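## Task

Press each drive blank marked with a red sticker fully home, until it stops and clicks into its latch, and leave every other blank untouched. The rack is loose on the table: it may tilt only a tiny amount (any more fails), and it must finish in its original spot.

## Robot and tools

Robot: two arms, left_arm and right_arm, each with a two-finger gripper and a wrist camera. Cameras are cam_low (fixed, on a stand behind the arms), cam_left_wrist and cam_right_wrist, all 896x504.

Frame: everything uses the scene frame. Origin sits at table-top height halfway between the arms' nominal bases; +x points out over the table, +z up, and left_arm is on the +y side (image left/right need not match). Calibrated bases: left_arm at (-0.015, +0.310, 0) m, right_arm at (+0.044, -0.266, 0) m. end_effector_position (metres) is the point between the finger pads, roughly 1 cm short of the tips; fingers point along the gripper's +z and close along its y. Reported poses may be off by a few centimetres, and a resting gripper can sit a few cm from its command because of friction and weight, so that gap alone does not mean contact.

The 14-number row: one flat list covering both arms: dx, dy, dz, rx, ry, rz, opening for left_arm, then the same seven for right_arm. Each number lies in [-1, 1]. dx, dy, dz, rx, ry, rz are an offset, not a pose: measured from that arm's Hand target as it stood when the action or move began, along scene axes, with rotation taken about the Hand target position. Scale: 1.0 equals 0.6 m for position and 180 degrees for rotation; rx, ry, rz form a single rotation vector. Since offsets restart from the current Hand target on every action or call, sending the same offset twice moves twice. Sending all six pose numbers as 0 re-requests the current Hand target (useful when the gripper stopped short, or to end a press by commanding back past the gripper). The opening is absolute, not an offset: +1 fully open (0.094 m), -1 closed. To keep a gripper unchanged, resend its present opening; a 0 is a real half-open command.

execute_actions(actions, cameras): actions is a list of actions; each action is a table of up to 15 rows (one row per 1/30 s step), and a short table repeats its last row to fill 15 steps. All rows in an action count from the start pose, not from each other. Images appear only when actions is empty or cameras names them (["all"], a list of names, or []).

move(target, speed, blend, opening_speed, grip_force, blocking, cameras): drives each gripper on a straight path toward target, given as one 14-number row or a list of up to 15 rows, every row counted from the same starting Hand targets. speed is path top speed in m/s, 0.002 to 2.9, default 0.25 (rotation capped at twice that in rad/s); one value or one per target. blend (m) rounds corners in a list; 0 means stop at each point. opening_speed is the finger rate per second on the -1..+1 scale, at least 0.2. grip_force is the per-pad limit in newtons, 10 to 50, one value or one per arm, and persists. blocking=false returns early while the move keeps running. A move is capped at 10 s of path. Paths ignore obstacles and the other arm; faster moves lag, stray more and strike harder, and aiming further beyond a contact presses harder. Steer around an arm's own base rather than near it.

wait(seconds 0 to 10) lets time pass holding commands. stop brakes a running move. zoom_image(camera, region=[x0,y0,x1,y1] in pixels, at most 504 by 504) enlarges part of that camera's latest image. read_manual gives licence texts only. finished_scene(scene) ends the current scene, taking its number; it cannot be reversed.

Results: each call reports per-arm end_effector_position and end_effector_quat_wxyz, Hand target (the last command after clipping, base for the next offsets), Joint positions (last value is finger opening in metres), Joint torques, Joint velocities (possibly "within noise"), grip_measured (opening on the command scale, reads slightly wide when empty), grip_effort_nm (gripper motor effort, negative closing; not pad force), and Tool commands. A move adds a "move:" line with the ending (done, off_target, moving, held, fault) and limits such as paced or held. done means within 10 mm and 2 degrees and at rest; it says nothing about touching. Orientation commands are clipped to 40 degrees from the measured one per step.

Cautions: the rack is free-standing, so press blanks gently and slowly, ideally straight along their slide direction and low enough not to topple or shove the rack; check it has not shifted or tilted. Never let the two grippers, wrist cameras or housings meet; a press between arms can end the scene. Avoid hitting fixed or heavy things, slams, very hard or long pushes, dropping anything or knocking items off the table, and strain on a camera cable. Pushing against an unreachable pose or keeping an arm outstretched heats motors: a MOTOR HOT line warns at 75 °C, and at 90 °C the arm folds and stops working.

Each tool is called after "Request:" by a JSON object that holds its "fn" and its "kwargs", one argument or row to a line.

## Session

Request:
{"fn": "execute_actions", "kwargs": {
  "actions": []
}}

Request:
{"fn": "zoom_image", "kwargs": {
  "camera": "cam_low",
  "region": [370, 20, 520, 160]
}}

Scene clock: 0.00 s.
left_arm: end_effector_position=(+0.2148, +0.3876, +0.0992) grip_measured=+1.000 grip_effort_nm=n/a end_effector_quat_wxyz=(+0.425, -0.238, +0.872, +0.040) | right_arm: end_effector_position=(+0.3073, -0.2564, +0.1244) grip_measured=+1.000 grip_effort_nm=n/a end_effector_quat_wxyz=(+0.536, -0.127, +0.834, -0.028)
Joint positions: left_arm=[0.294 0.568 0.32 -0.444 -0.068 -0.23 0.094] | right_arm=[-0.07 0.478 0.202 -0.166 -0.159 -0.278 0.094]
Joint velocities: within noise
Joint torques (N m): no reading
Heat: left arm: 22 °C; right arm: 23 °C.
Hand target: left_arm +0.2169, +0.3892, +0.1061; +0.434, -0.237, +0.868, +0.043 | right_arm +0.3069, -0.2552, +0.1264; +0.538, -0.126, +0.833, -0.025
Tool commands: left_gripper/opening=+1.0 right_gripper/opening=+1.0
camera_calibration:
cam_left_wrist: T_world_to_cam=[[0.436398, -0.89014, 0.131177, 0.237546], [-0.794399, -0.449638, -0.408358, 0.41944], [0.422478, 0.0739993, -0.903347, 0.0600707], [0, 0, 0, 1]] pos_world=[0.20416, 0.3956, 0.194386]
cam_right_wrist: T_world_to_cam=[[0.186611, -0.969601, 0.158272, -0.326526], [-0.744661, -0.244683, -0.620975, 0.281312], [0.640825, -0.00197793, -0.767685, -0.011278], [0, 0, 0, 1]] pos_world=[0.277643, -0.24779, 0.21771]

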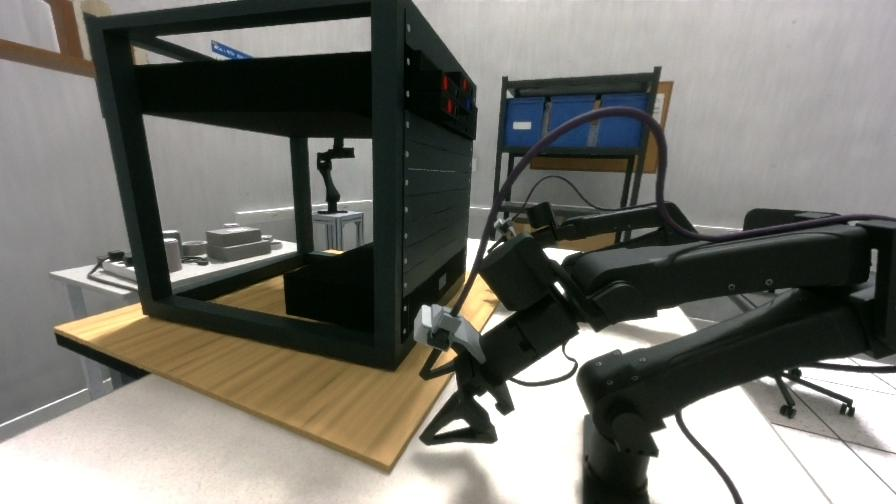

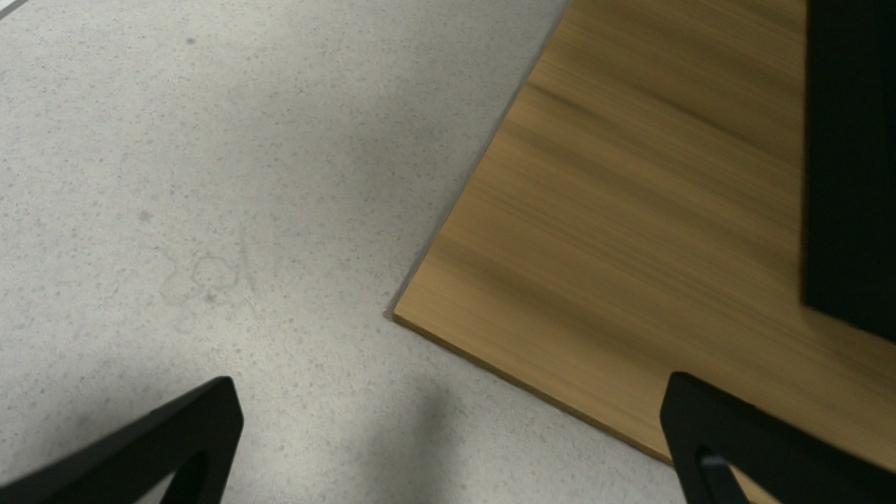

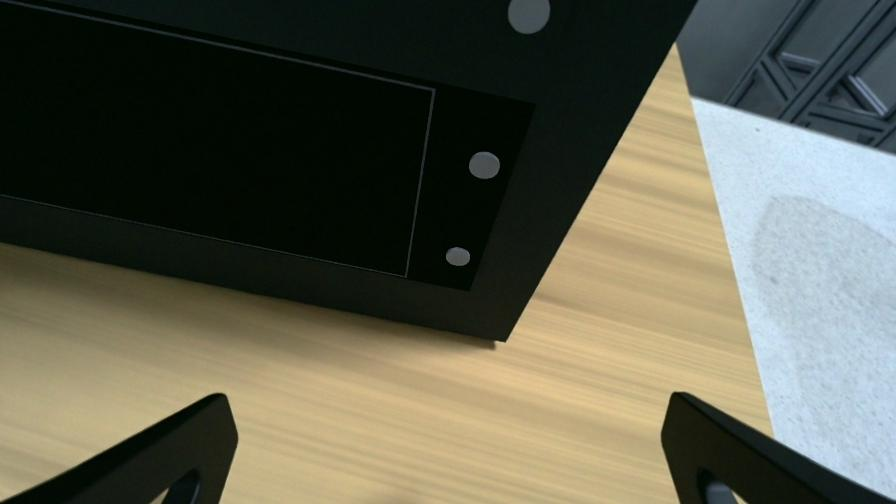

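Scaled by 3.360 from the camera's 896x504 image, which has a finer 1280x720 frame.

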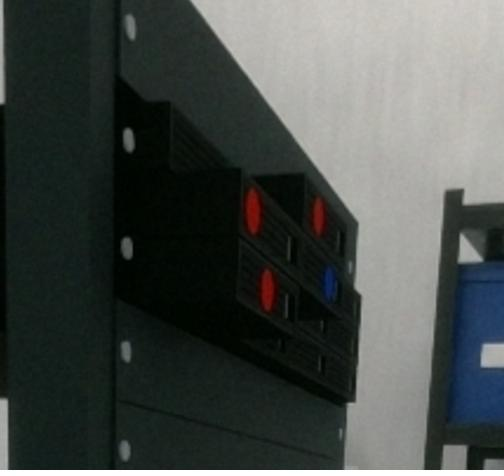

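Request:
{"fn": "move", "kwargs": {
  "target": [-0.028,-0.382,0.5815,0.1017,-0.255,-0.1225,-1,-0.1615,0.175,0.548,0.073,-0.1893,-0.0401,-1],
  "cameras": ["all"]
}}

Scene clock: 5.63 s.
left_arm: end_effector_position=(+0.2000, +0.1624, +0.4515) grip_measured=-0.997 grip_effort_nm=-0.16 end_effector_quat_wxyz=(+0.757, +0.004, +0.654, +0.014) | right_arm: end_effector_position=(+0.2119, -0.1477, +0.4495) grip_measured=-0.997 grip_effort_nm=-0.18 end_effector_quat_wxyz=(+0.707, -0.048, +0.706, +0.023)
Joint positions: left_arm=[-1.314 0.879 0.896 0.575 -1.306 0.6 0] | right_arm=[1.681 0.725 1.078 -0.14 1.573 -0.248 0]
Joint torques (N m): left_arm=[0.58 -0.46 4.81 1.38 0.64 0.05] | right_arm=[1.01 1.35 6.63 1.4 -0.01 -0.1]
Heat: left arm: 22 °C; right arm: 24 °C.
Hand target: left_arm +0.2001, +0.1601, +0.4551; +0.766, +0.000, +0.643, +0.000 | right_arm +0.2100, -0.1502, +0.4551; +0.766, +0.000, +0.643, +0.000
Off the commanded pose: left_arm 0.004 m, 2 deg | right_arm 0.006 m, 12 deg.
joint sent to its limit (right arm) — joint 5 (wrist yaw), upper limit. The joint targets are off in orientation, not in position.
move: off_target (right_arm)
camera_calibration:
cam_left_wrist: T_world_to_cam=[[0.00819402, -0.999273, -0.037229, 0.176708], [-0.300999, 0.0330388, -0.953052, 0.519094], [0.953589, 0.0190152, -0.30051, 0.0317826], [0, 0, 0, 1]] pos_world=[0.124491, 0.158825, 0.510853]
cam_right_wrist: T_world_to_cam=[[0.115987, -0.993149, 0.0141945, -0.178427], [-0.426621, -0.062719, -0.902253, 0.524642], [0.896963, 0.0985938, -0.430973, 0.108945], [0, 0, 0, 1]] pos_world=[0.146799, -0.155041, 0.522845]

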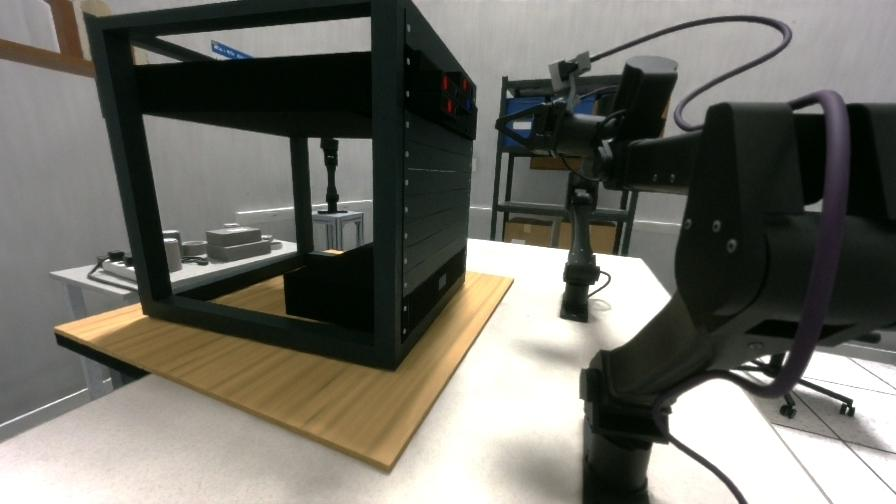

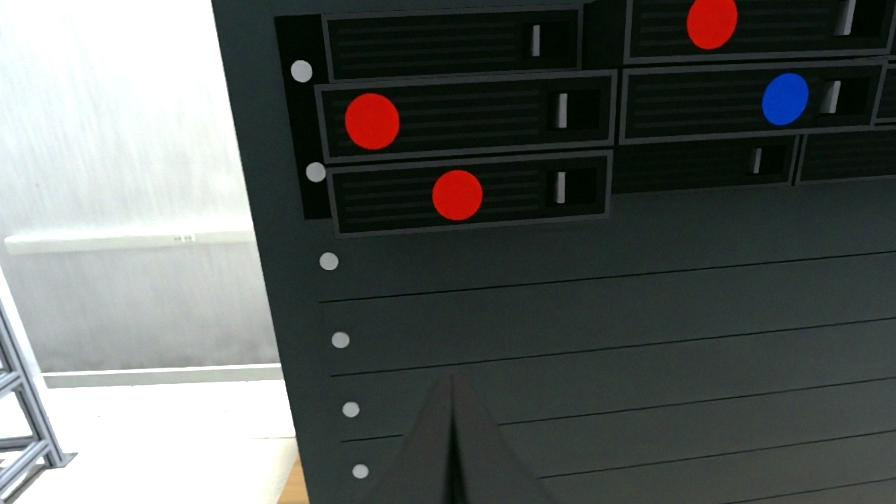

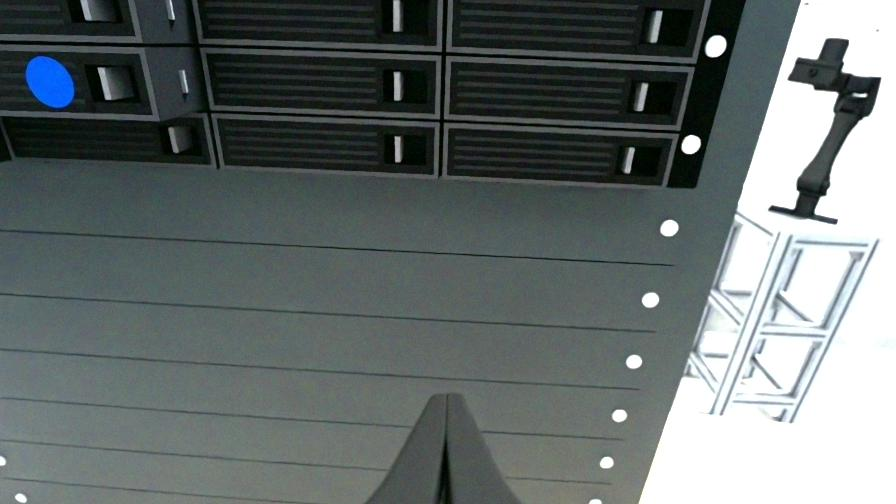

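Request:
{"fn": "move", "kwargs": {
  "target": [0.083,-0.015,0.078,-0.0014,0.053,0.0145,-1,0,0,0.12,0,0,0,-1],
  "cameras": ["all"]
}}

Scene clock: 10.80 s.
left_arm: end_effector_position=(+0.2497, +0.1505, +0.4984) grip_measured=-0.997 grip_effort_nm=-0.16 end_effector_quat_wxyz=(+0.713, -0.019, +0.701, +0.021) | right_arm: end_effector_position=(+0.2120, -0.1489, +0.5248) grip_measured=-0.997 grip_effort_nm=-0.18 end_effector_quat_wxyz=(+0.706, -0.041, +0.706, +0.030)
Joint positions: left_arm=[-1.09 1.126 1.454 -0.286 -1.168 0.041 0] | right_arm=[1.681 0.885 1.414 -0.14 1.574 -0.404 0]
Joint torques (N m): left_arm=[0.61 -1.94 7.53 1.04 0.11 -0.18] | right_arm=[1.1 0.94 5.34 1.15 -0.13 -0.12]
Heat: left arm: 22 °C; right arm: 25 °C.
Hand target: left_arm +0.2499, +0.1510, +0.5019; +0.710, -0.016, +0.704, +0.016 | right_arm +0.2100, -0.1502, +0.5271; +0.766, +0.000, +0.643, +0.000
Off the commanded pose: left_arm 0.004 m, 1 deg | right_arm 0.003 m, 12 deg.
joint sent to its limit (right arm) — joint 5 (wrist yaw), upper limit. The joint targets are off in orientation, not in position.
move: off_target (right_arm)
camera_calibration:
cam_left_wrist: T_world_to_cam=[[0.0465867, -0.998806, -0.0146846, 0.145279], [-0.421986, -0.00635381, -0.90658, 0.592027], [0.905405, 0.0484313, -0.421778, 0.0666572], [0, 0, 0, 1]] pos_world=[0.182707, 0.145639, 0.566968]
cam_right_wrist: T_world_to_cam=[[0.114632, -0.993396, -0.00487794, -0.170472], [-0.429244, -0.0451029, -0.902062, 0.595614], [0.895885, 0.105499, -0.431579, 0.142883], [0, 0, 0, 1]] pos_world=[0.147199, -0.157557, 0.598114]

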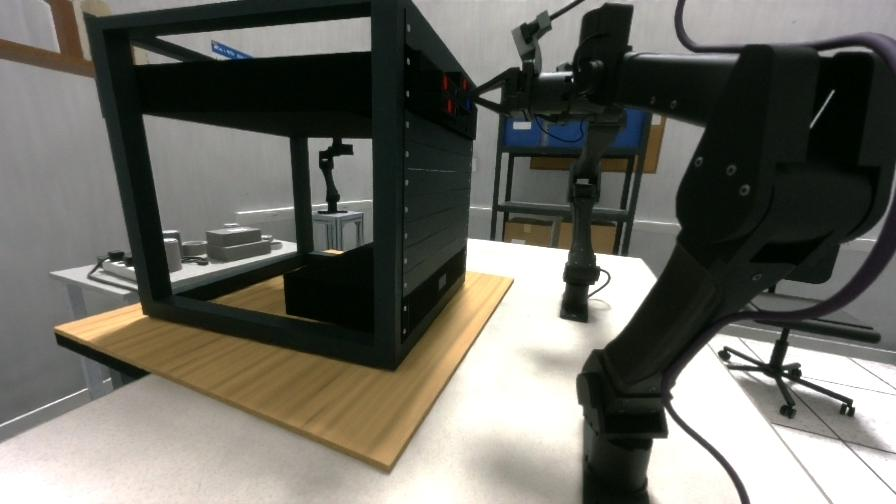

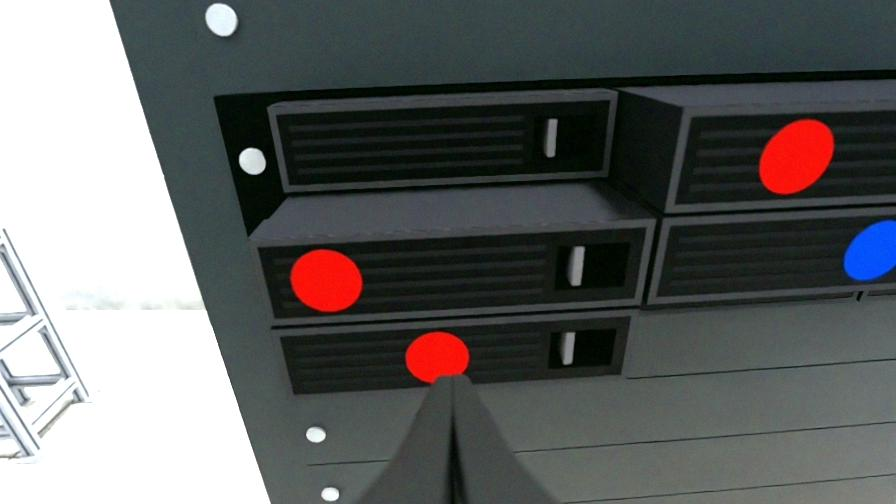

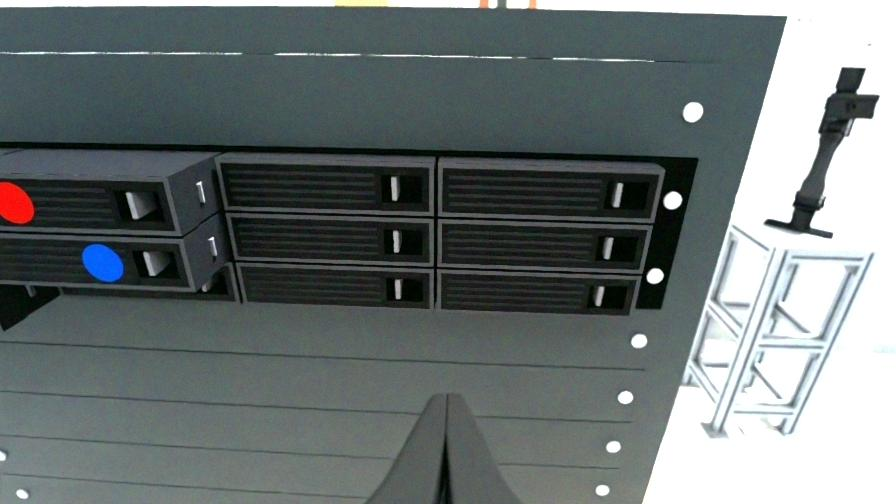

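Request:
{"fn": "move", "kwargs": {
  "target": [0.07,0.003,0.009,0,0,0,-1,0,0,0,0,0,0,-1],
  "cameras": ["cam_left_wrist"],
  "speed": 0.07
}}

Scene clock: 13.27 s.
left_arm: end_effector_position=(+0.2921, +0.1505, +0.5042) grip_measured=-0.997 grip_effort_nm=-0.16 end_effector_quat_wxyz=(+0.713, -0.015, +0.701, +0.018) | right_arm: end_effector_position=(+0.2120, -0.1489, +0.5248) grip_measured=-0.997 grip_effort_nm=-0.19 end_effector_quat_wxyz=(+0.706, -0.041, +0.706, +0.030)
Joint positions: left_arm=[-0.905 1.207 1.524 -0.286 -0.973 0.031 0] | right_arm=[1.681 0.885 1.414 -0.14 1.574 -0.404 0]
Joint torques (N m): left_arm=[0.62 -2.85 7.69 1.17 0.11 -0.17] | right_arm=[1.11 0.91 5.33 1.16 -0.13 -0.12]
Heat: left arm: 22 °C; right arm: 25 °C.
Hand target: left_arm +0.2919, +0.1527, +0.5072; +0.710, -0.016, +0.704, +0.016 | right_arm +0.2100, -0.1502, +0.5271; +0.766, +0.000, +0.643, +0.000
Off the commanded pose: left_arm 0.004 m, 1 deg | right_arm 0.003 m, 12 deg.
joint sent to its limit (right arm) — joint 5 (wrist yaw), upper limit. The joint targets are off in orientation, not in position.
move: off_target (right_arm)
camera_calibration:
cam_left_wrist: T_world_to_cam=[[0.0368027, -0.999194, -0.0160171, 0.147034], [-0.420763, -0.000955761, -0.90717, 0.614361], [0.906424, 0.0401257, -0.420459, 0.0311062], [0, 0, 0, 1]] pos_world=[0.224893, 0.146254, 0.572763]
Images, in order (width x height): cam_left_wrist 896x504.

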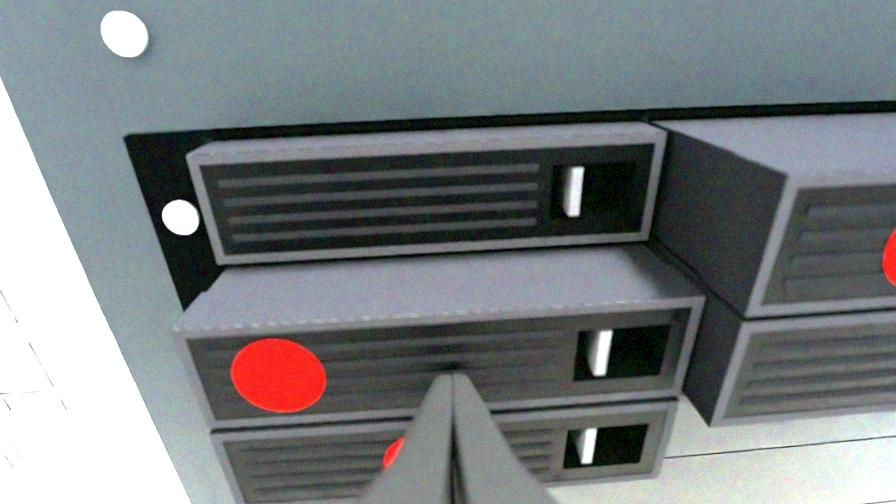

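Request:
{"fn": "move", "kwargs": {
  "target": [0.022,0.001,-0.006,0,0,0,-1,0,0,0,0,0,0,-1],
  "cameras": ["cam_left_wrist"],
  "speed": 0.05
}}

Scene clock: 14.93 s.
left_arm: end_effector_position=(+0.3020, +0.1543, +0.5032) grip_measured=-0.997 grip_effort_nm=-0.16 end_effector_quat_wxyz=(+0.712, -0.013, +0.701, +0.019) | right_arm: end_effector_position=(+0.2120, -0.1489, +0.5248) grip_measured=-0.997 grip_effort_nm=-0.18 end_effector_quat_wxyz=(+0.706, -0.041, +0.706, +0.030)
Joint positions: left_arm=[-0.857 1.217 1.529 -0.286 -0.926 0.029 0] | right_arm=[1.681 0.885 1.414 -0.14 1.574 -0.404 0]
Joint torques (N m): left_arm=[0.87 -2.3 7.01 1.4 0.12 -0.18] | right_arm=[1.09 0.92 5.33 1.15 -0.13 -0.12]
Heat: left arm: 22 °C; right arm: 25 °C.
Hand target: left_arm +0.3051, +0.1534, +0.5036; +0.710, -0.016, +0.704, +0.016 | right_arm +0.2100, -0.1502, +0.5271; +0.766, +0.000, +0.643, +0.000
Off the commanded pose: left_arm 0.003 m, 1 deg | right_arm 0.003 m, 12 deg.
joint sent to its limit (right arm) — joint 5 (wrist yaw), upper limit. The joint targets are off in orientation, not in position.
move: off_target (right_arm)
camera_calibration:
cam_left_wrist: T_world_to_cam=[[0.0369084, -0.999127, -0.0195775, 0.152151], [-0.422712, 0.00214259, -0.906261, 0.617359], [0.905512, 0.0417243, -0.422264, 0.0224826], [0, 0, 0, 1]] pos_world=[0.234991, 0.149758, 0.571961]
Images, in order (width x height): cam_left_wrist 896x504.

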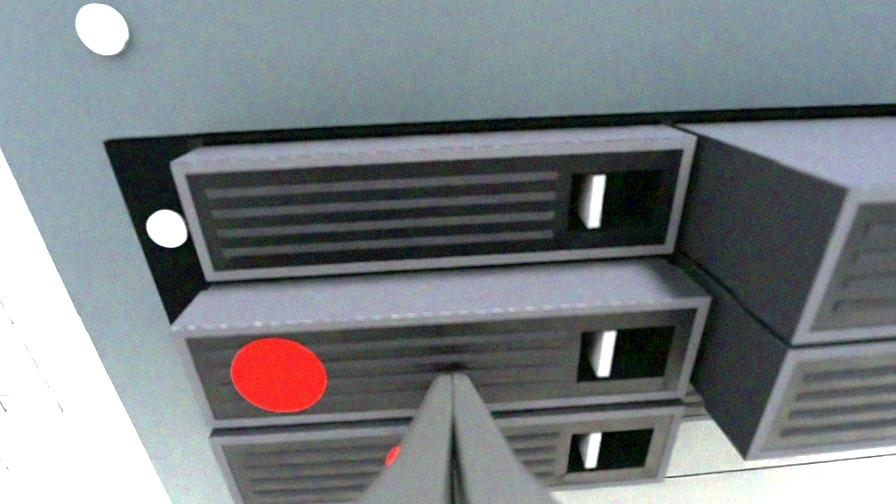

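Request:
{"fn": "move", "kwargs": {
  "target": [0.026,0.001,-0.001,0,0,0,-1,0,0,0,0,0,0,-1],
  "cameras": ["cam_left_wrist"],
  "speed": 0.05
}}

Request:
{"fn": "move", "kwargs": {
  "target": [0.018,0.001,-0.001,0,0,0,-1,0,0,0,0,0,0,-1],
  "cameras": ["cam_left_wrist"],
  "speed": 0.04
}}

Scene clock: 16.50 s.
left_arm: end_effector_position=(+0.3154, +0.1559, +0.5035) grip_measured=-0.997 grip_effort_nm=-0.16 end_effector_quat_wxyz=(+0.711, -0.012, +0.702, +0.020) | right_arm: end_effector_position=(+0.2120, -0.1489, +0.5248) grip_measured=-0.997 grip_effort_nm=-0.19 end_effector_quat_wxyz=(+0.706, -0.041, +0.706, +0.030)
Joint positions: left_arm=[-0.805 1.244 1.55 -0.286 -0.872 0.028 0] | right_arm=[1.681 0.885 1.414 -0.14 1.574 -0.404 0]
Joint torques (N m): left_arm=[1.09 -2.19 6.71 1.57 0.12 -0.17] | right_arm=[1.1 0.91 5.33 1.15 -0.13 -0.12]
Heat: left arm: 22 °C; right arm: 25 °C.
Hand target: left_arm +0.3207, +0.1541, +0.5031; +0.710, -0.016, +0.704, +0.016 | right_arm +0.2100, -0.1502, +0.5271; +0.766, +0.000, +0.643, +0.000
Off the commanded pose: left_arm 0.006 m, 1 deg | right_arm 0.003 m, 12 deg.
joint sent to its limit (right arm) — joint 5 (wrist yaw), upper limit. The joint targets are off in orientation, not in position.
move: off_target (right_arm)
camera_calibration:
cam_left_wrist: T_world_to_cam=[[0.035379, -0.999103, -0.0232903, 0.155664], [-0.425176, 0.00604297, -0.90509, 0.622816], [0.904419, 0.0419237, -0.424581, 0.0118452], [0, 0, 0, 1]] pos_world=[0.248586, 0.151264, 0.572359]
Images, in order (width x height): cam_left_wrist 896x504.

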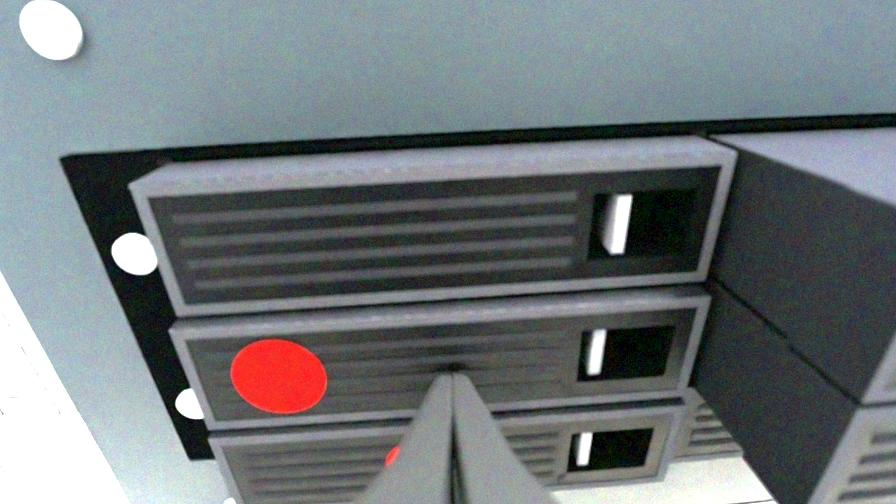

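Scene clock: 17.50 s.
left_arm: end_effector_position=(+0.3196, +0.1563, +0.5039) grip_measured=-0.997 grip_effort_nm=-0.16 end_effector_quat_wxyz=(+0.711, -0.010, +0.702, +0.018) | right_arm: end_effector_position=(+0.2120, -0.1489, +0.5248) grip_measured=-0.997 grip_effort_nm=-0.18 end_effector_quat_wxyz=(+0.706, -0.041, +0.706, +0.030)
Joint positions: left_arm=[-0.788 1.252 1.557 -0.286 -0.85 0.026 0] | right_arm=[1.681 0.885 1.414 -0.14 1.574 -0.404 0]
Joint torques (N m): left_arm=[2.92 -1.1 6.95 1.7 0.22 -0.16] | right_arm=[1.09 0.94 5.34 1.15 -0.13 -0.13]
Heat: left arm: 22 °C; right arm: 25 °C.
Hand target: left_arm +0.3316, +0.1547, +0.5024; +0.710, -0.016, +0.704, +0.016 | right_arm +0.2100, -0.1502, +0.5271; +0.766, +0.000, +0.643, +0.000
Off the commanded pose: left_arm 0.012 m, 1 deg | right_arm 0.003 m, 12 deg.
joint sent to its limit (right arm) — joint 5 (wrist yaw), upper limit. The joint targets are off in orientation, not in position.
move: off_target (left_arm, right_arm)
camera_calibration:
cam_left_wrist: T_world_to_cam=[[0.0310664, -0.999262, -0.0225949, 0.156945], [-0.425238, 0.0072443, -0.905053, 0.624769], [0.904548, 0.0377249, -0.424699, 0.00886638], [0, 0, 0, 1]] pos_world=[0.25278, 0.151969, 0.572761]
Images, in order (width x height): cam_left_wrist 896x504.

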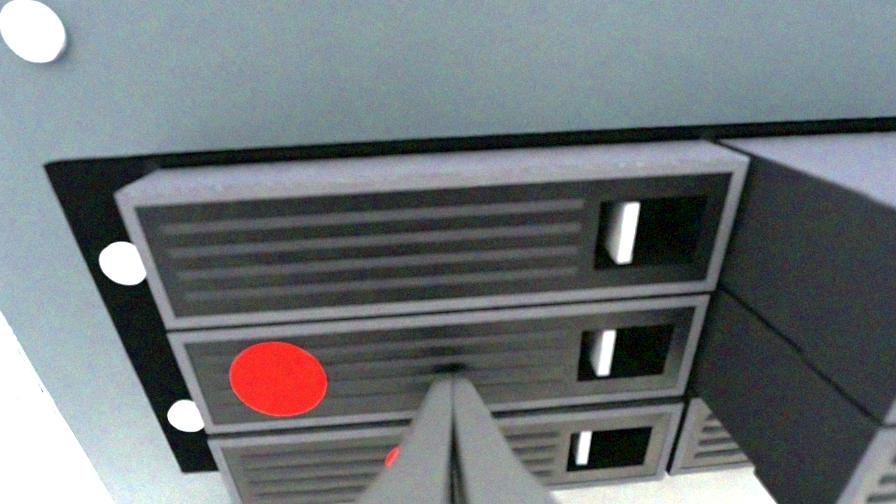

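Press further.

Request:
{"fn": "move", "kwargs": {
  "target": [0.018,0.001,-0.001,0,0,0,-1,0,0,0,0,0,0,-1],
  "speed": 0.04
}}

Request:
{"fn": "move", "kwargs": {
  "target": [0.015,0.001,-0.001,0,0,0,-1,0,0,0,0,0,0,-1],
  "cameras": ["cam_left_wrist","cam_low"],
  "speed": 0.04
}}

Scene clock: 19.13 s.
left_arm: end_effector_position=(+0.3219, +0.1545, +0.5028) grip_measured=-0.997 grip_effort_nm=-0.16 end_effector_quat_wxyz=(+0.710, -0.001, +0.704, +0.012) | right_arm: end_effector_position=(+0.2120, -0.1489, +0.5248) grip_measured=-0.997 grip_effort_nm=-0.18 end_effector_quat_wxyz=(+0.706, -0.041, +0.706, +0.030)
Joint positions: left_arm=[-0.774 1.252 1.557 -0.292 -0.815 0.025 0] | right_arm=[1.681 0.885 1.414 -0.14 1.574 -0.404 0]
Joint torques (N m): left_arm=[4.86 0.62 7.56 1.9 0.19 -0.17] | right_arm=[1.1 0.91 5.33 1.16 -0.12 -0.12]
Heat: left arm: 22 °C; right arm: 25 °C.
Hand target: left_arm +0.3424, +0.1552, +0.5018; +0.710, -0.016, +0.704, +0.016 | right_arm +0.2100, -0.1502, +0.5271; +0.766, +0.000, +0.643, +0.000
Off the commanded pose: left_arm 0.020 m, 2 deg | right_arm 0.003 m, 12 deg.
joint sent to its limit (right arm) — joint 5 (wrist yaw), upper limit. The joint targets are off in orientation, not in position.
move: off_target (left_arm, right_arm)

Scene clock: 20.33 s.
left_arm: end_effector_position=(+0.3236, +0.1536, +0.5018) grip_measured=-0.997 grip_effort_nm=-0.16 end_effector_quat_wxyz=(+0.707, +0.007, +0.707, +0.009) | right_arm: end_effector_position=(+0.2120, -0.1489, +0.5248) grip_measured=-0.997 grip_effort_nm=-0.19 end_effector_quat_wxyz=(+0.706, -0.041, +0.706, +0.030)
Joint positions: left_arm=[-0.762 1.254 1.566 -0.312 -0.788 0.023 0] | right_arm=[1.681 0.885 1.414 -0.14 1.574 -0.404 0]
Joint torques (N m): left_arm=[6.34 1.88 7.28 2.23 0.15 -0.15] | right_arm=[1.07 0.92 5.33 1.15 -0.13 -0.12]
Heat: left arm: 23 °C; right arm: 25 °C.
Hand target: left_arm +0.3514, +0.1559, +0.5012; +0.710, -0.016, +0.704, +0.016 | right_arm +0.2100, -0.1502, +0.5271; +0.766, +0.000, +0.643, +0.000
Off the commanded pose: left_arm 0.028 m, 3 deg | right_arm 0.003 m, 12 deg.
joint sent to its limit (right arm) — joint 5 (wrist yaw), upper limit. The joint targets are off in orientation, not in position.
move: off_target (left_arm, right_arm)
camera_calibration:
cam_left_wrist: T_world_to_cam=[[-0.00701743, -0.99939, -0.0342033, 0.172197], [-0.436368, 0.0338361, -0.899132, 0.621082], [0.899741, 0.00861565, -0.43634, 0.0163597], [0, 0, 0, 1]] pos_world=[0.257509, 0.150936, 0.571463]
Images, in order (width x height): cam_low 896x504, cam_left_wrist 896x504.

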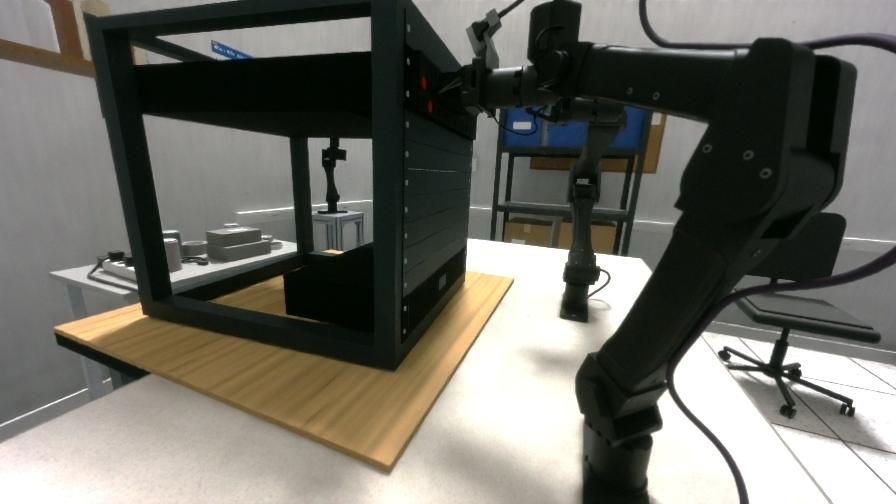

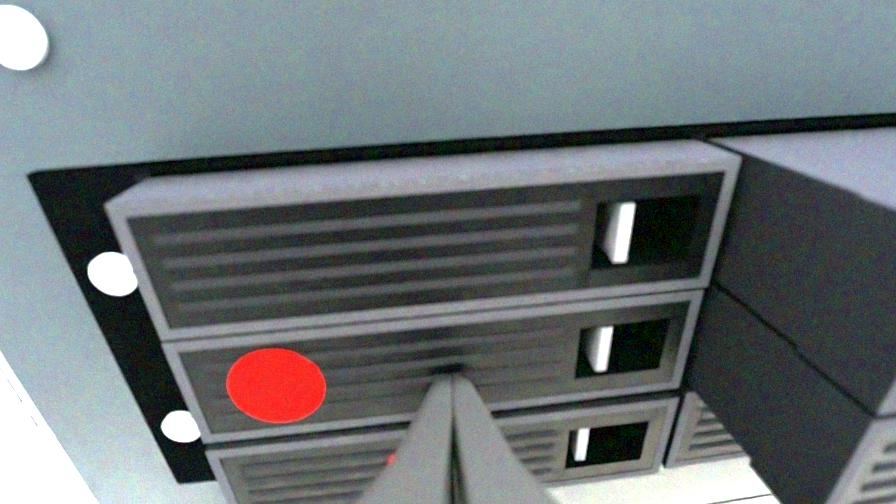

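Request:
{"fn": "move", "kwargs": {
  "target": [-0.19,-0.005,0.0,0,0,0,-1,0,0,0,0,0,0,-1],
  "cameras": ["cam_left_wrist"],
  "speed": 0.15
}}

Request:
{"fn": "zoom_image", "kwargs": {
  "camera": "cam_left_wrist",
  "region": [200, 80, 700, 420]
}}

Scene clock: 22.77 s.
left_arm: end_effector_position=(+0.2387, +0.1522, +0.5069) grip_measured=-0.997 grip_effort_nm=-0.16 end_effector_quat_wxyz=(+0.714, -0.025, +0.700, +0.006) | right_arm: end_effector_position=(+0.2120, -0.1489, +0.5248) grip_measured=-0.997 grip_effort_nm=-0.18 end_effector_quat_wxyz=(+0.706, -0.041, +0.706, +0.030)
Joint positions: left_arm=[-1.135 1.115 1.482 -0.313 -1.2 0.023 0] | right_arm=[1.681 0.885 1.414 -0.14 1.574 -0.404 0]
Joint torques (N m): left_arm=[-0.64 -2.47 4.31 1.15 -0.13 0] | right_arm=[1.1 0.94 5.33 1.15 -0.13 -0.12]
Heat: left arm: 23 °C; right arm: 25 °C.
Hand target: left_arm +0.2373, +0.1528, +0.5012; +0.710, -0.016, +0.704, +0.016 | right_arm +0.2100, -0.1502, +0.5271; +0.766, +0.000, +0.643, +0.000
Off the commanded pose: left_arm 0.006 m, 2 deg | right_arm 0.003 m, 12 deg.
joint sent to its limit (right arm) — joint 5 (wrist yaw), upper limit. The joint targets are off in orientation, not in position.
move: off_target (right_arm)
camera_calibration:
cam_left_wrist: T_world_to_cam=[[0.0335165, -0.999313, 0.015789, 0.135396], [-0.417921, -0.0283638, -0.90804, 0.598295], [0.907865, 0.0238358, -0.418585, 0.0816319], [0, 0, 0, 1]] pos_world=[0.171392, 0.150327, 0.575308]
Images, in order (width x height): cam_left_wrist 896x504.

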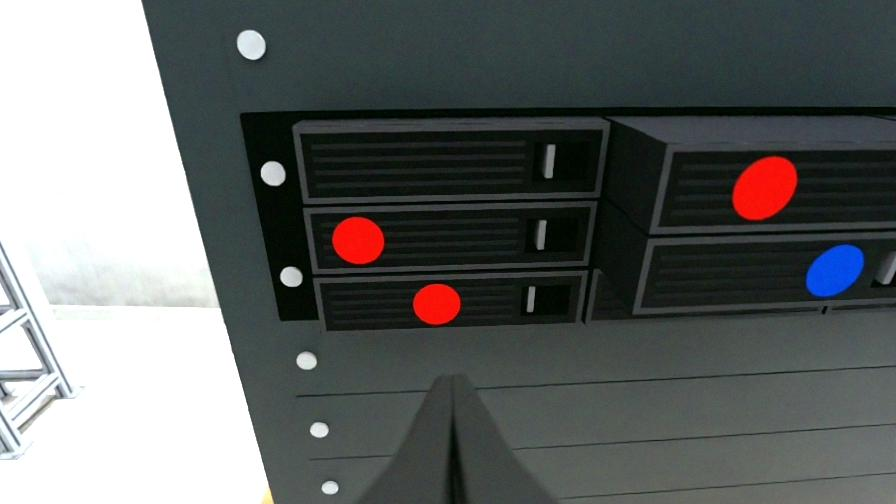

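Scaled by 1.008 from the camera's 896x504 image, which has a finer 1280x720 frame.

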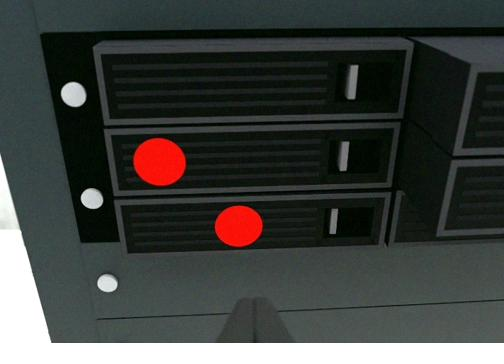

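Request:
{"fn": "zoom_image", "kwargs": {
  "camera": "cam_left_wrist",
  "region": [480, 180, 720, 340]
}}

Request:
{"fn": "zoom_image", "kwargs": {
  "camera": "cam_left_wrist",
  "region": [280, 180, 480, 350]
}}

Scaled by 2.100 from the camera's 896x504 image, which has a finer 1280x720 frame.

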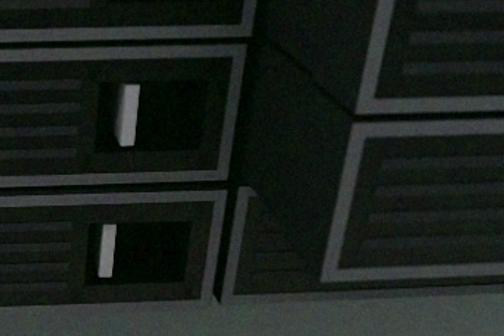

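Scaled by 2.520 from the camera's 896x504 image, which has a finer 1280x720 frame.

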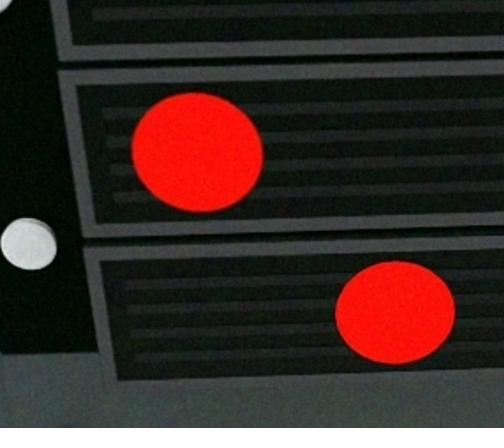

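Request:
{"fn": "move", "kwargs": {
  "target": [0.035,0.0,-0.013,0,0,0,-1,0,0,0,0,0,0,-1],
  "cameras": ["cam_left_wrist"],
  "speed": 0.12
}}

Scene clock: 26.47 s.
left_arm: end_effector_position=(+0.2562, +0.1546, +0.4961) grip_measured=-0.997 grip_effort_nm=-0.16 end_effector_quat_wxyz=(+0.710, -0.015, +0.704, +0.018) | right_arm: end_effector_position=(+0.2120, -0.1489, +0.5248) grip_measured=-0.997 grip_effort_nm=-0.18 end_effector_quat_wxyz=(+0.706, -0.041, +0.706, +0.030)
Joint positions: left_arm=[-1.045 1.121 1.454 -0.313 -1.114 0.023 0] | right_arm=[1.681 0.885 1.414 -0.14 1.574 -0.404 0]
Joint torques (N m): left_arm=[0.64 -2.03 4.55 1.57 0.12 -0.07] | right_arm=[1.09 0.94 5.34 1.16 -0.13 -0.12]
Heat: left arm: 23 °C; right arm: 25 °C.
Hand target: left_arm +0.2583, +0.1529, +0.4934; +0.710, -0.016, +0.704, +0.016 | right_arm +0.2100, -0.1502, +0.5271; +0.766, +0.000, +0.643, +0.000
Off the commanded pose: left_arm 0.004 m, 0 deg | right_arm 0.003 m, 12 deg.
joint sent to its limit (right arm) — joint 5 (wrist yaw), upper limit. The joint targets are off in orientation, not in position.
move: off_target (right_arm)
camera_calibration:
cam_left_wrist: T_world_to_cam=[[0.0368381, -0.999186, -0.0164313, 0.152433], [-0.42887, -0.000956008, -0.903366, 0.592145], [0.902615, 0.0403252, -0.428556, 0.0649811], [0, 0, 0, 1]] pos_world=[0.189685, 0.150254, 0.565276]
Images, in order (width x height): cam_left_wrist 896x504.

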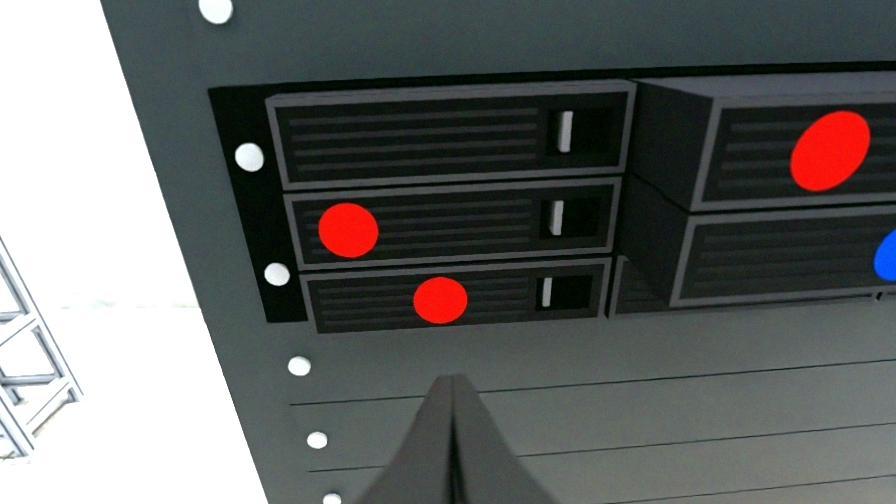

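Request:
{"fn": "move", "kwargs": {
  "target": [0.04,0.001,-0.018,0,0,0,-1,0,0,0,0,0,0,-1],
  "cameras": ["cam_left_wrist"],
  "speed": 0.12
}}

Scene clock: 28.23 s.
left_arm: end_effector_position=(+0.2803, +0.1542, +0.4780) grip_measured=-0.997 grip_effort_nm=-0.16 end_effector_quat_wxyz=(+0.701, +0.001, +0.713, +0.033) | right_arm: end_effector_position=(+0.2120, -0.1489, +0.5248) grip_measured=-0.997 grip_effort_nm=-0.19 end_effector_quat_wxyz=(+0.706, -0.041, +0.706, +0.030)
Joint positions: left_arm=[-0.941 1.144 1.418 -0.304 -1.01 0.023 0] | right_arm=[1.681 0.885 1.414 -0.14 1.574 -0.404 0]
Joint torques (N m): left_arm=[0.59 -2.73 4.83 2.08 0.08 -0.13] | right_arm=[1.07 0.92 5.33 1.15 -0.12 -0.13]
Heat: left arm: 23 °C; right arm: 25 °C.
Hand target: left_arm +0.2823, +0.1534, +0.4827; +0.710, -0.016, +0.704, +0.016 | right_arm +0.2100, -0.1502, +0.5271; +0.766, +0.000, +0.643, +0.000
Off the commanded pose: left_arm 0.005 m, 3 deg | right_arm 0.003 m, 12 deg.
joint sent to its limit (right arm) — joint 5 (wrist yaw), upper limit. The joint targets are off in orientation, not in position.
move: off_target (left_arm, right_arm)
camera_calibration:
cam_left_wrist: T_world_to_cam=[[0.0360304, -0.99758, -0.0594563, 0.171393], [-0.452834, 0.0367391, -0.890838, 0.581018], [0.890867, 0.059021, -0.450415, 0.0463282], [0, 0, 0, 1]] pos_world=[0.215657, 0.146898, 0.54865]
Images, in order (width x height): cam_left_wrist 896x504.

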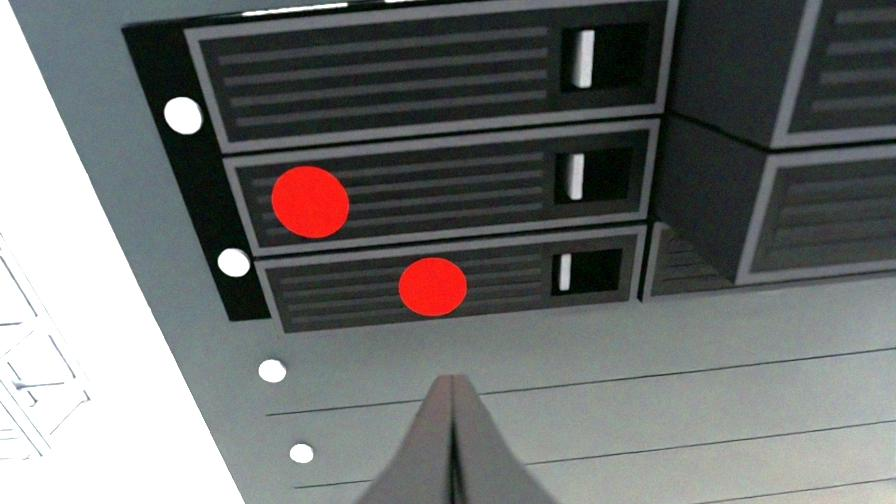

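Request:
{"fn": "move", "kwargs": {
  "target": [
    [0.008,0.0,0.013,0,0,0,-1,0,0,0,0,0,0,-1],
    [0.03,0.001,0.014,0,0,0,-1,0,0,0,0,0,0,-1]
  ],
  "cameras": ["cam_left_wrist"],
  "speed": 0.08
}}

Scene clock: 30.37 s.
left_arm: end_effector_position=(+0.3003, +0.1527, +0.4727) grip_measured=-0.997 grip_effort_nm=-0.16 end_effector_quat_wxyz=(+0.695, +0.006, +0.718, +0.040) | right_arm: end_effector_position=(+0.2120, -0.1489, +0.5248) grip_measured=-0.997 grip_effort_nm=-0.18 end_effector_quat_wxyz=(+0.706, -0.041, +0.706, +0.030)
Joint positions: left_arm=[-0.869 1.188 1.437 -0.303 -0.939 0.023 0] | right_arm=[1.681 0.885 1.414 -0.14 1.574 -0.404 0]
Joint torques (N m): left_arm=[0.42 -3.03 8.1 2.03 0.08 -0.11] | right_arm=[1.07 0.92 5.33 1.16 -0.12 -0.12]
Heat: left arm: 24 °C; right arm: 25 °C.
Hand target: left_arm +0.3003, +0.1540, +0.4911; +0.710, -0.016, +0.704, +0.016 | right_arm +0.2100, -0.1502, +0.5271; +0.766, +0.000, +0.643, +0.000
Off the commanded pose: left_arm 0.018 m, 4 deg | right_arm 0.003 m, 12 deg.
joint sent to its limit (right arm) — joint 5 (wrist yaw), upper limit. The joint targets are off in orientation, not in position.
move: off_target (left_arm, right_arm)
camera_calibration:
cam_left_wrist: T_world_to_cam=[[0.0364982, -0.996376, -0.0768311, 0.176762], [-0.467307, 0.0509419, -0.882626, 0.583705], [0.883341, 0.068118, -0.463754, 0.0333682], [0, 0, 0, 1]] pos_world=[0.236842, 0.144113, 0.544248]
Images, in order (width x height): cam_left_wrist 896x504.

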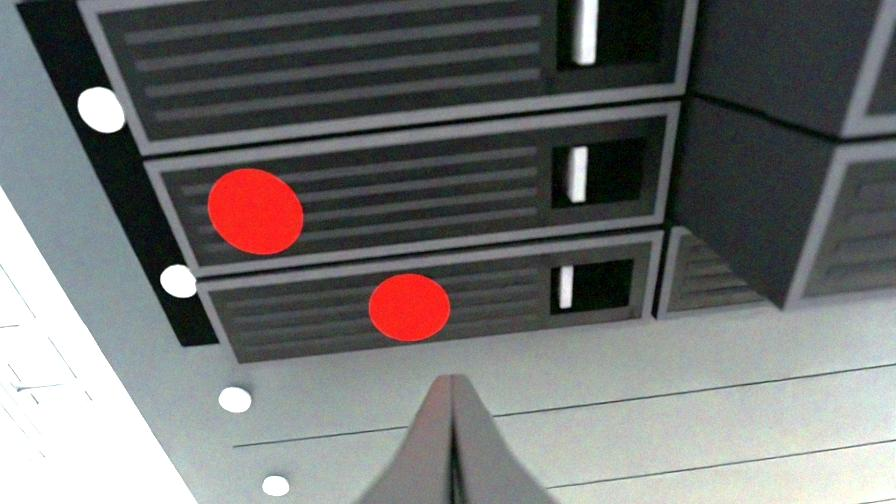

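Request:
{"fn": "move", "kwargs": {
  "target": [-0.01,0.0,0.02,0,-0.01,0,-1,0,0,0,0,0,0,-1],
  "cameras": ["cam_left_wrist"],
  "speed": 0.08
}}

Scene clock: 32.07 s.
left_arm: end_effector_position=(+0.2980, +0.1499, +0.4807) grip_measured=-0.997 grip_effort_nm=-0.16 end_effector_quat_wxyz=(+0.702, +0.009, +0.711, +0.035) | right_arm: end_effector_position=(+0.2120, -0.1489, +0.5248) grip_measured=-0.997 grip_effort_nm=-0.18 end_effector_quat_wxyz=(+0.706, -0.041, +0.706, +0.030)
Joint positions: left_arm=[-0.88 1.188 1.446 -0.278 -0.939 0.048 0] | right_arm=[1.681 0.885 1.414 -0.14 1.574 -0.404 0]
Joint torques (N m): left_arm=[-0.59 -3.6 7.98 2.13 -0.14 0.05] | right_arm=[1.07 0.92 5.31 1.15 -0.13 -0.13]
Heat: left arm: 24 °C; right arm: 25 °C.
Hand target: left_arm +0.2943, +0.1541, +0.5031; +0.721, -0.016, +0.693, +0.016 | right_arm +0.2100, -0.1502, +0.5271; +0.766, +0.000, +0.643, +0.000
Off the commanded pose: left_arm 0.023 m, 5 deg | right_arm 0.003 m, 12 deg.
joint sent to its limit (right arm) — joint 5 (wrist yaw), upper limit. The joint targets are off in orientation, not in position.
move: off_target (left_arm, right_arm)
camera_calibration:
cam_left_wrist: T_world_to_cam=[[0.0264763, -0.996877, -0.0743962, 0.1766], [-0.449008, 0.0546332, -0.891856, 0.588212], [0.893135, 0.0570176, -0.44616, 0.0295477], [0, 0, 0, 1]] pos_world=[0.233047, 0.142228, 0.550922]
Images, in order (width x height): cam_left_wrist 896x504.

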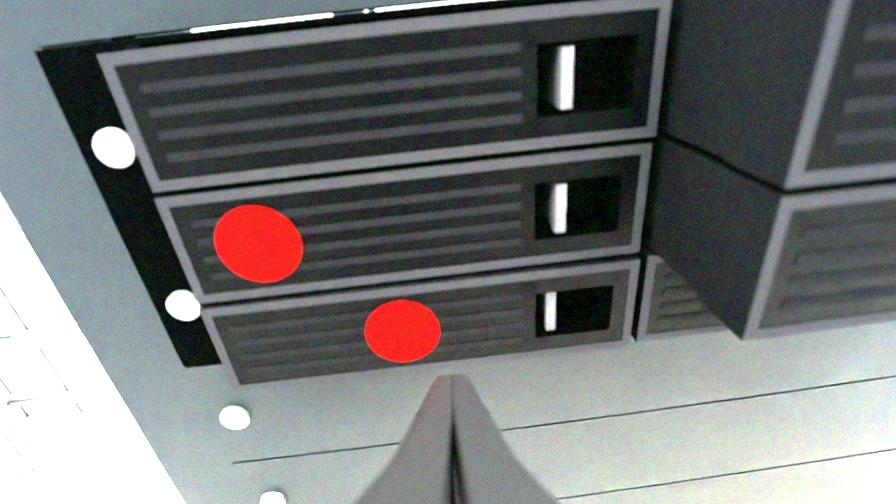

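Request:
{"fn": "move", "kwargs": {
  "target": [0.0,0.006,0.014,0,0,0,-1,0,0,0,0,0,0,-1],
  "cameras": ["cam_left_wrist"],
  "speed": 0.08
}}

Scene clock: 33.57 s.
left_arm: end_effector_position=(+0.2944, +0.1545, +0.4991) grip_measured=-0.997 grip_effort_nm=-0.16 end_effector_quat_wxyz=(+0.712, -0.004, +0.701, +0.023) | right_arm: end_effector_position=(+0.2120, -0.1489, +0.5248) grip_measured=-0.997 grip_effort_nm=-0.18 end_effector_quat_wxyz=(+0.706, -0.041, +0.706, +0.030)
Joint positions: left_arm=[-0.88 1.188 1.493 -0.278 -0.939 0.048 0] | right_arm=[1.681 0.885 1.414 -0.14 1.574 -0.404 0]
Joint torques (N m): left_arm=[0.47 -2.56 7.65 1.75 -0.01 0.05] | right_arm=[1.1 0.94 5.34 1.15 -0.12 -0.12]
Heat: left arm: 25 °C; right arm: 25 °C.
Hand target: left_arm +0.2944, +0.1577, +0.5114; +0.721, -0.016, +0.693, +0.016 | right_arm +0.2100, -0.1502, +0.5271; +0.766, +0.000, +0.643, +0.000
Off the commanded pose: left_arm 0.013 m, 2 deg | right_arm 0.003 m, 12 deg.
joint sent to its limit (right arm) — joint 5 (wrist yaw), upper limit. The joint targets are off in orientation, not in position.
move: off_target (left_arm, right_arm)
camera_calibration:
cam_left_wrist: T_world_to_cam=[[0.0280722, -0.998918, -0.0370904, 0.163901], [-0.423113, 0.0217429, -0.905816, 0.607222], [0.905642, 0.0411217, -0.422045, 0.027544], [0, 0, 0, 1]] pos_world=[0.227377, 0.149389, 0.567735]
Images, in order (width x height): cam_left_wrist 896x504.

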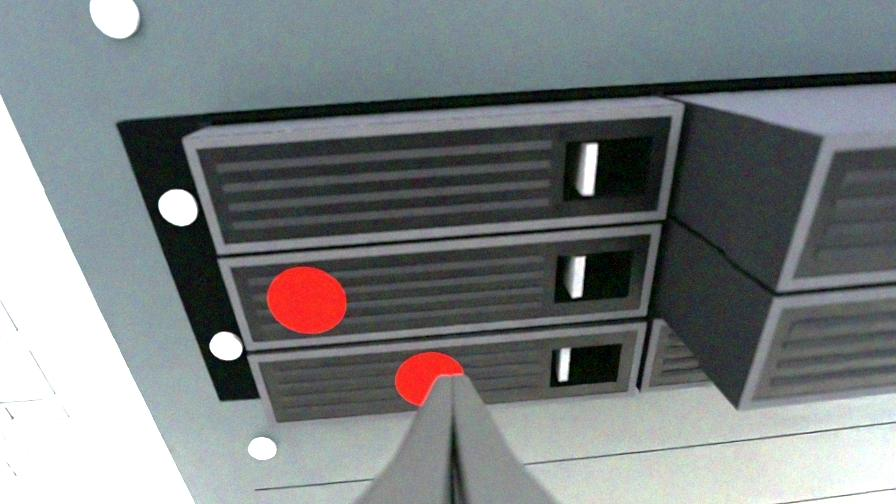

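Request:
{"fn": "move", "kwargs": {
  "target": [0.022,0.001,-0.008,0,0,0,-1,0,0,0,0,0,0,-1],
  "cameras": ["cam_left_wrist"],
  "speed": 0.08
}}

Scene clock: 35.23 s.
left_arm: end_effector_position=(+0.3069, +0.1574, +0.4934) grip_measured=-0.997 grip_effort_nm=-0.16 end_effector_quat_wxyz=(+0.708, -0.002, +0.705, +0.031) | right_arm: end_effector_position=(+0.2120, -0.1489, +0.5248) grip_measured=-0.997 grip_effort_nm=-0.18 end_effector_quat_wxyz=(+0.706, -0.041, +0.706, +0.030)
Joint positions: left_arm=[-0.83 1.207 1.493 -0.278 -0.9 0.048 0] | right_arm=[1.681 0.885 1.414 -0.14 1.574 -0.404 0]
Joint torques (N m): left_arm=[0.49 -3.07 6.84 2.05 0.09 -0.02] | right_arm=[1.07 0.94 5.33 1.16 -0.13 -0.13]
Heat: left arm: 25 °C; right arm: 25 °C.
Hand target: left_arm +0.3075, +0.1583, +0.5066; +0.721, -0.016, +0.693, +0.016 | right_arm +0.2100, -0.1502, +0.5271; +0.766, +0.000, +0.643, +0.000
Off the commanded pose: left_arm 0.013 m, 3 deg | right_arm 0.003 m, 12 deg.
joint sent to its limit (right arm) — joint 5 (wrist yaw), upper limit. The joint targets are off in orientation, not in position.
move: off_target (left_arm, right_arm)
camera_calibration:
cam_left_wrist: T_world_to_cam=[[0.0373155, -0.997918, -0.0526048, 0.170895], [-0.433876, 0.0312417, -0.900431, 0.606462], [0.9002, 0.056424, -0.431807, 0.0177434], [0, 0, 0, 1]] pos_world=[0.24078, 0.150591, 0.562729]
Images, in order (width x height): cam_left_wrist 896x504.

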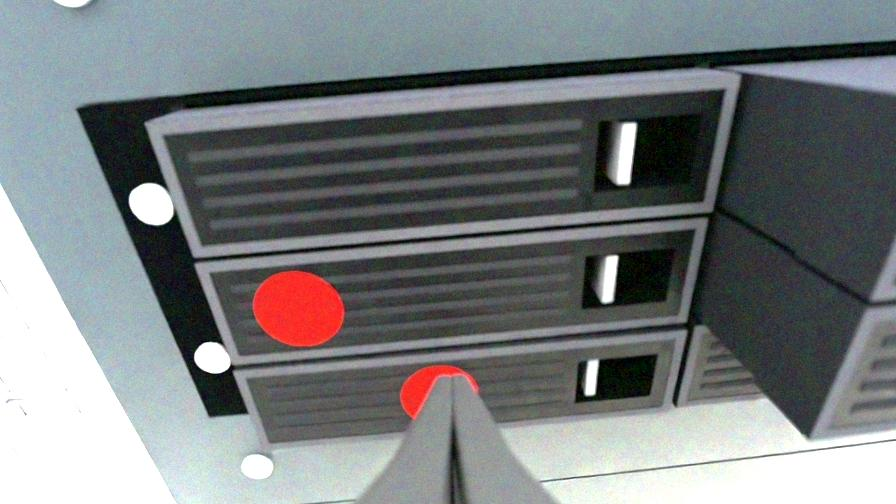

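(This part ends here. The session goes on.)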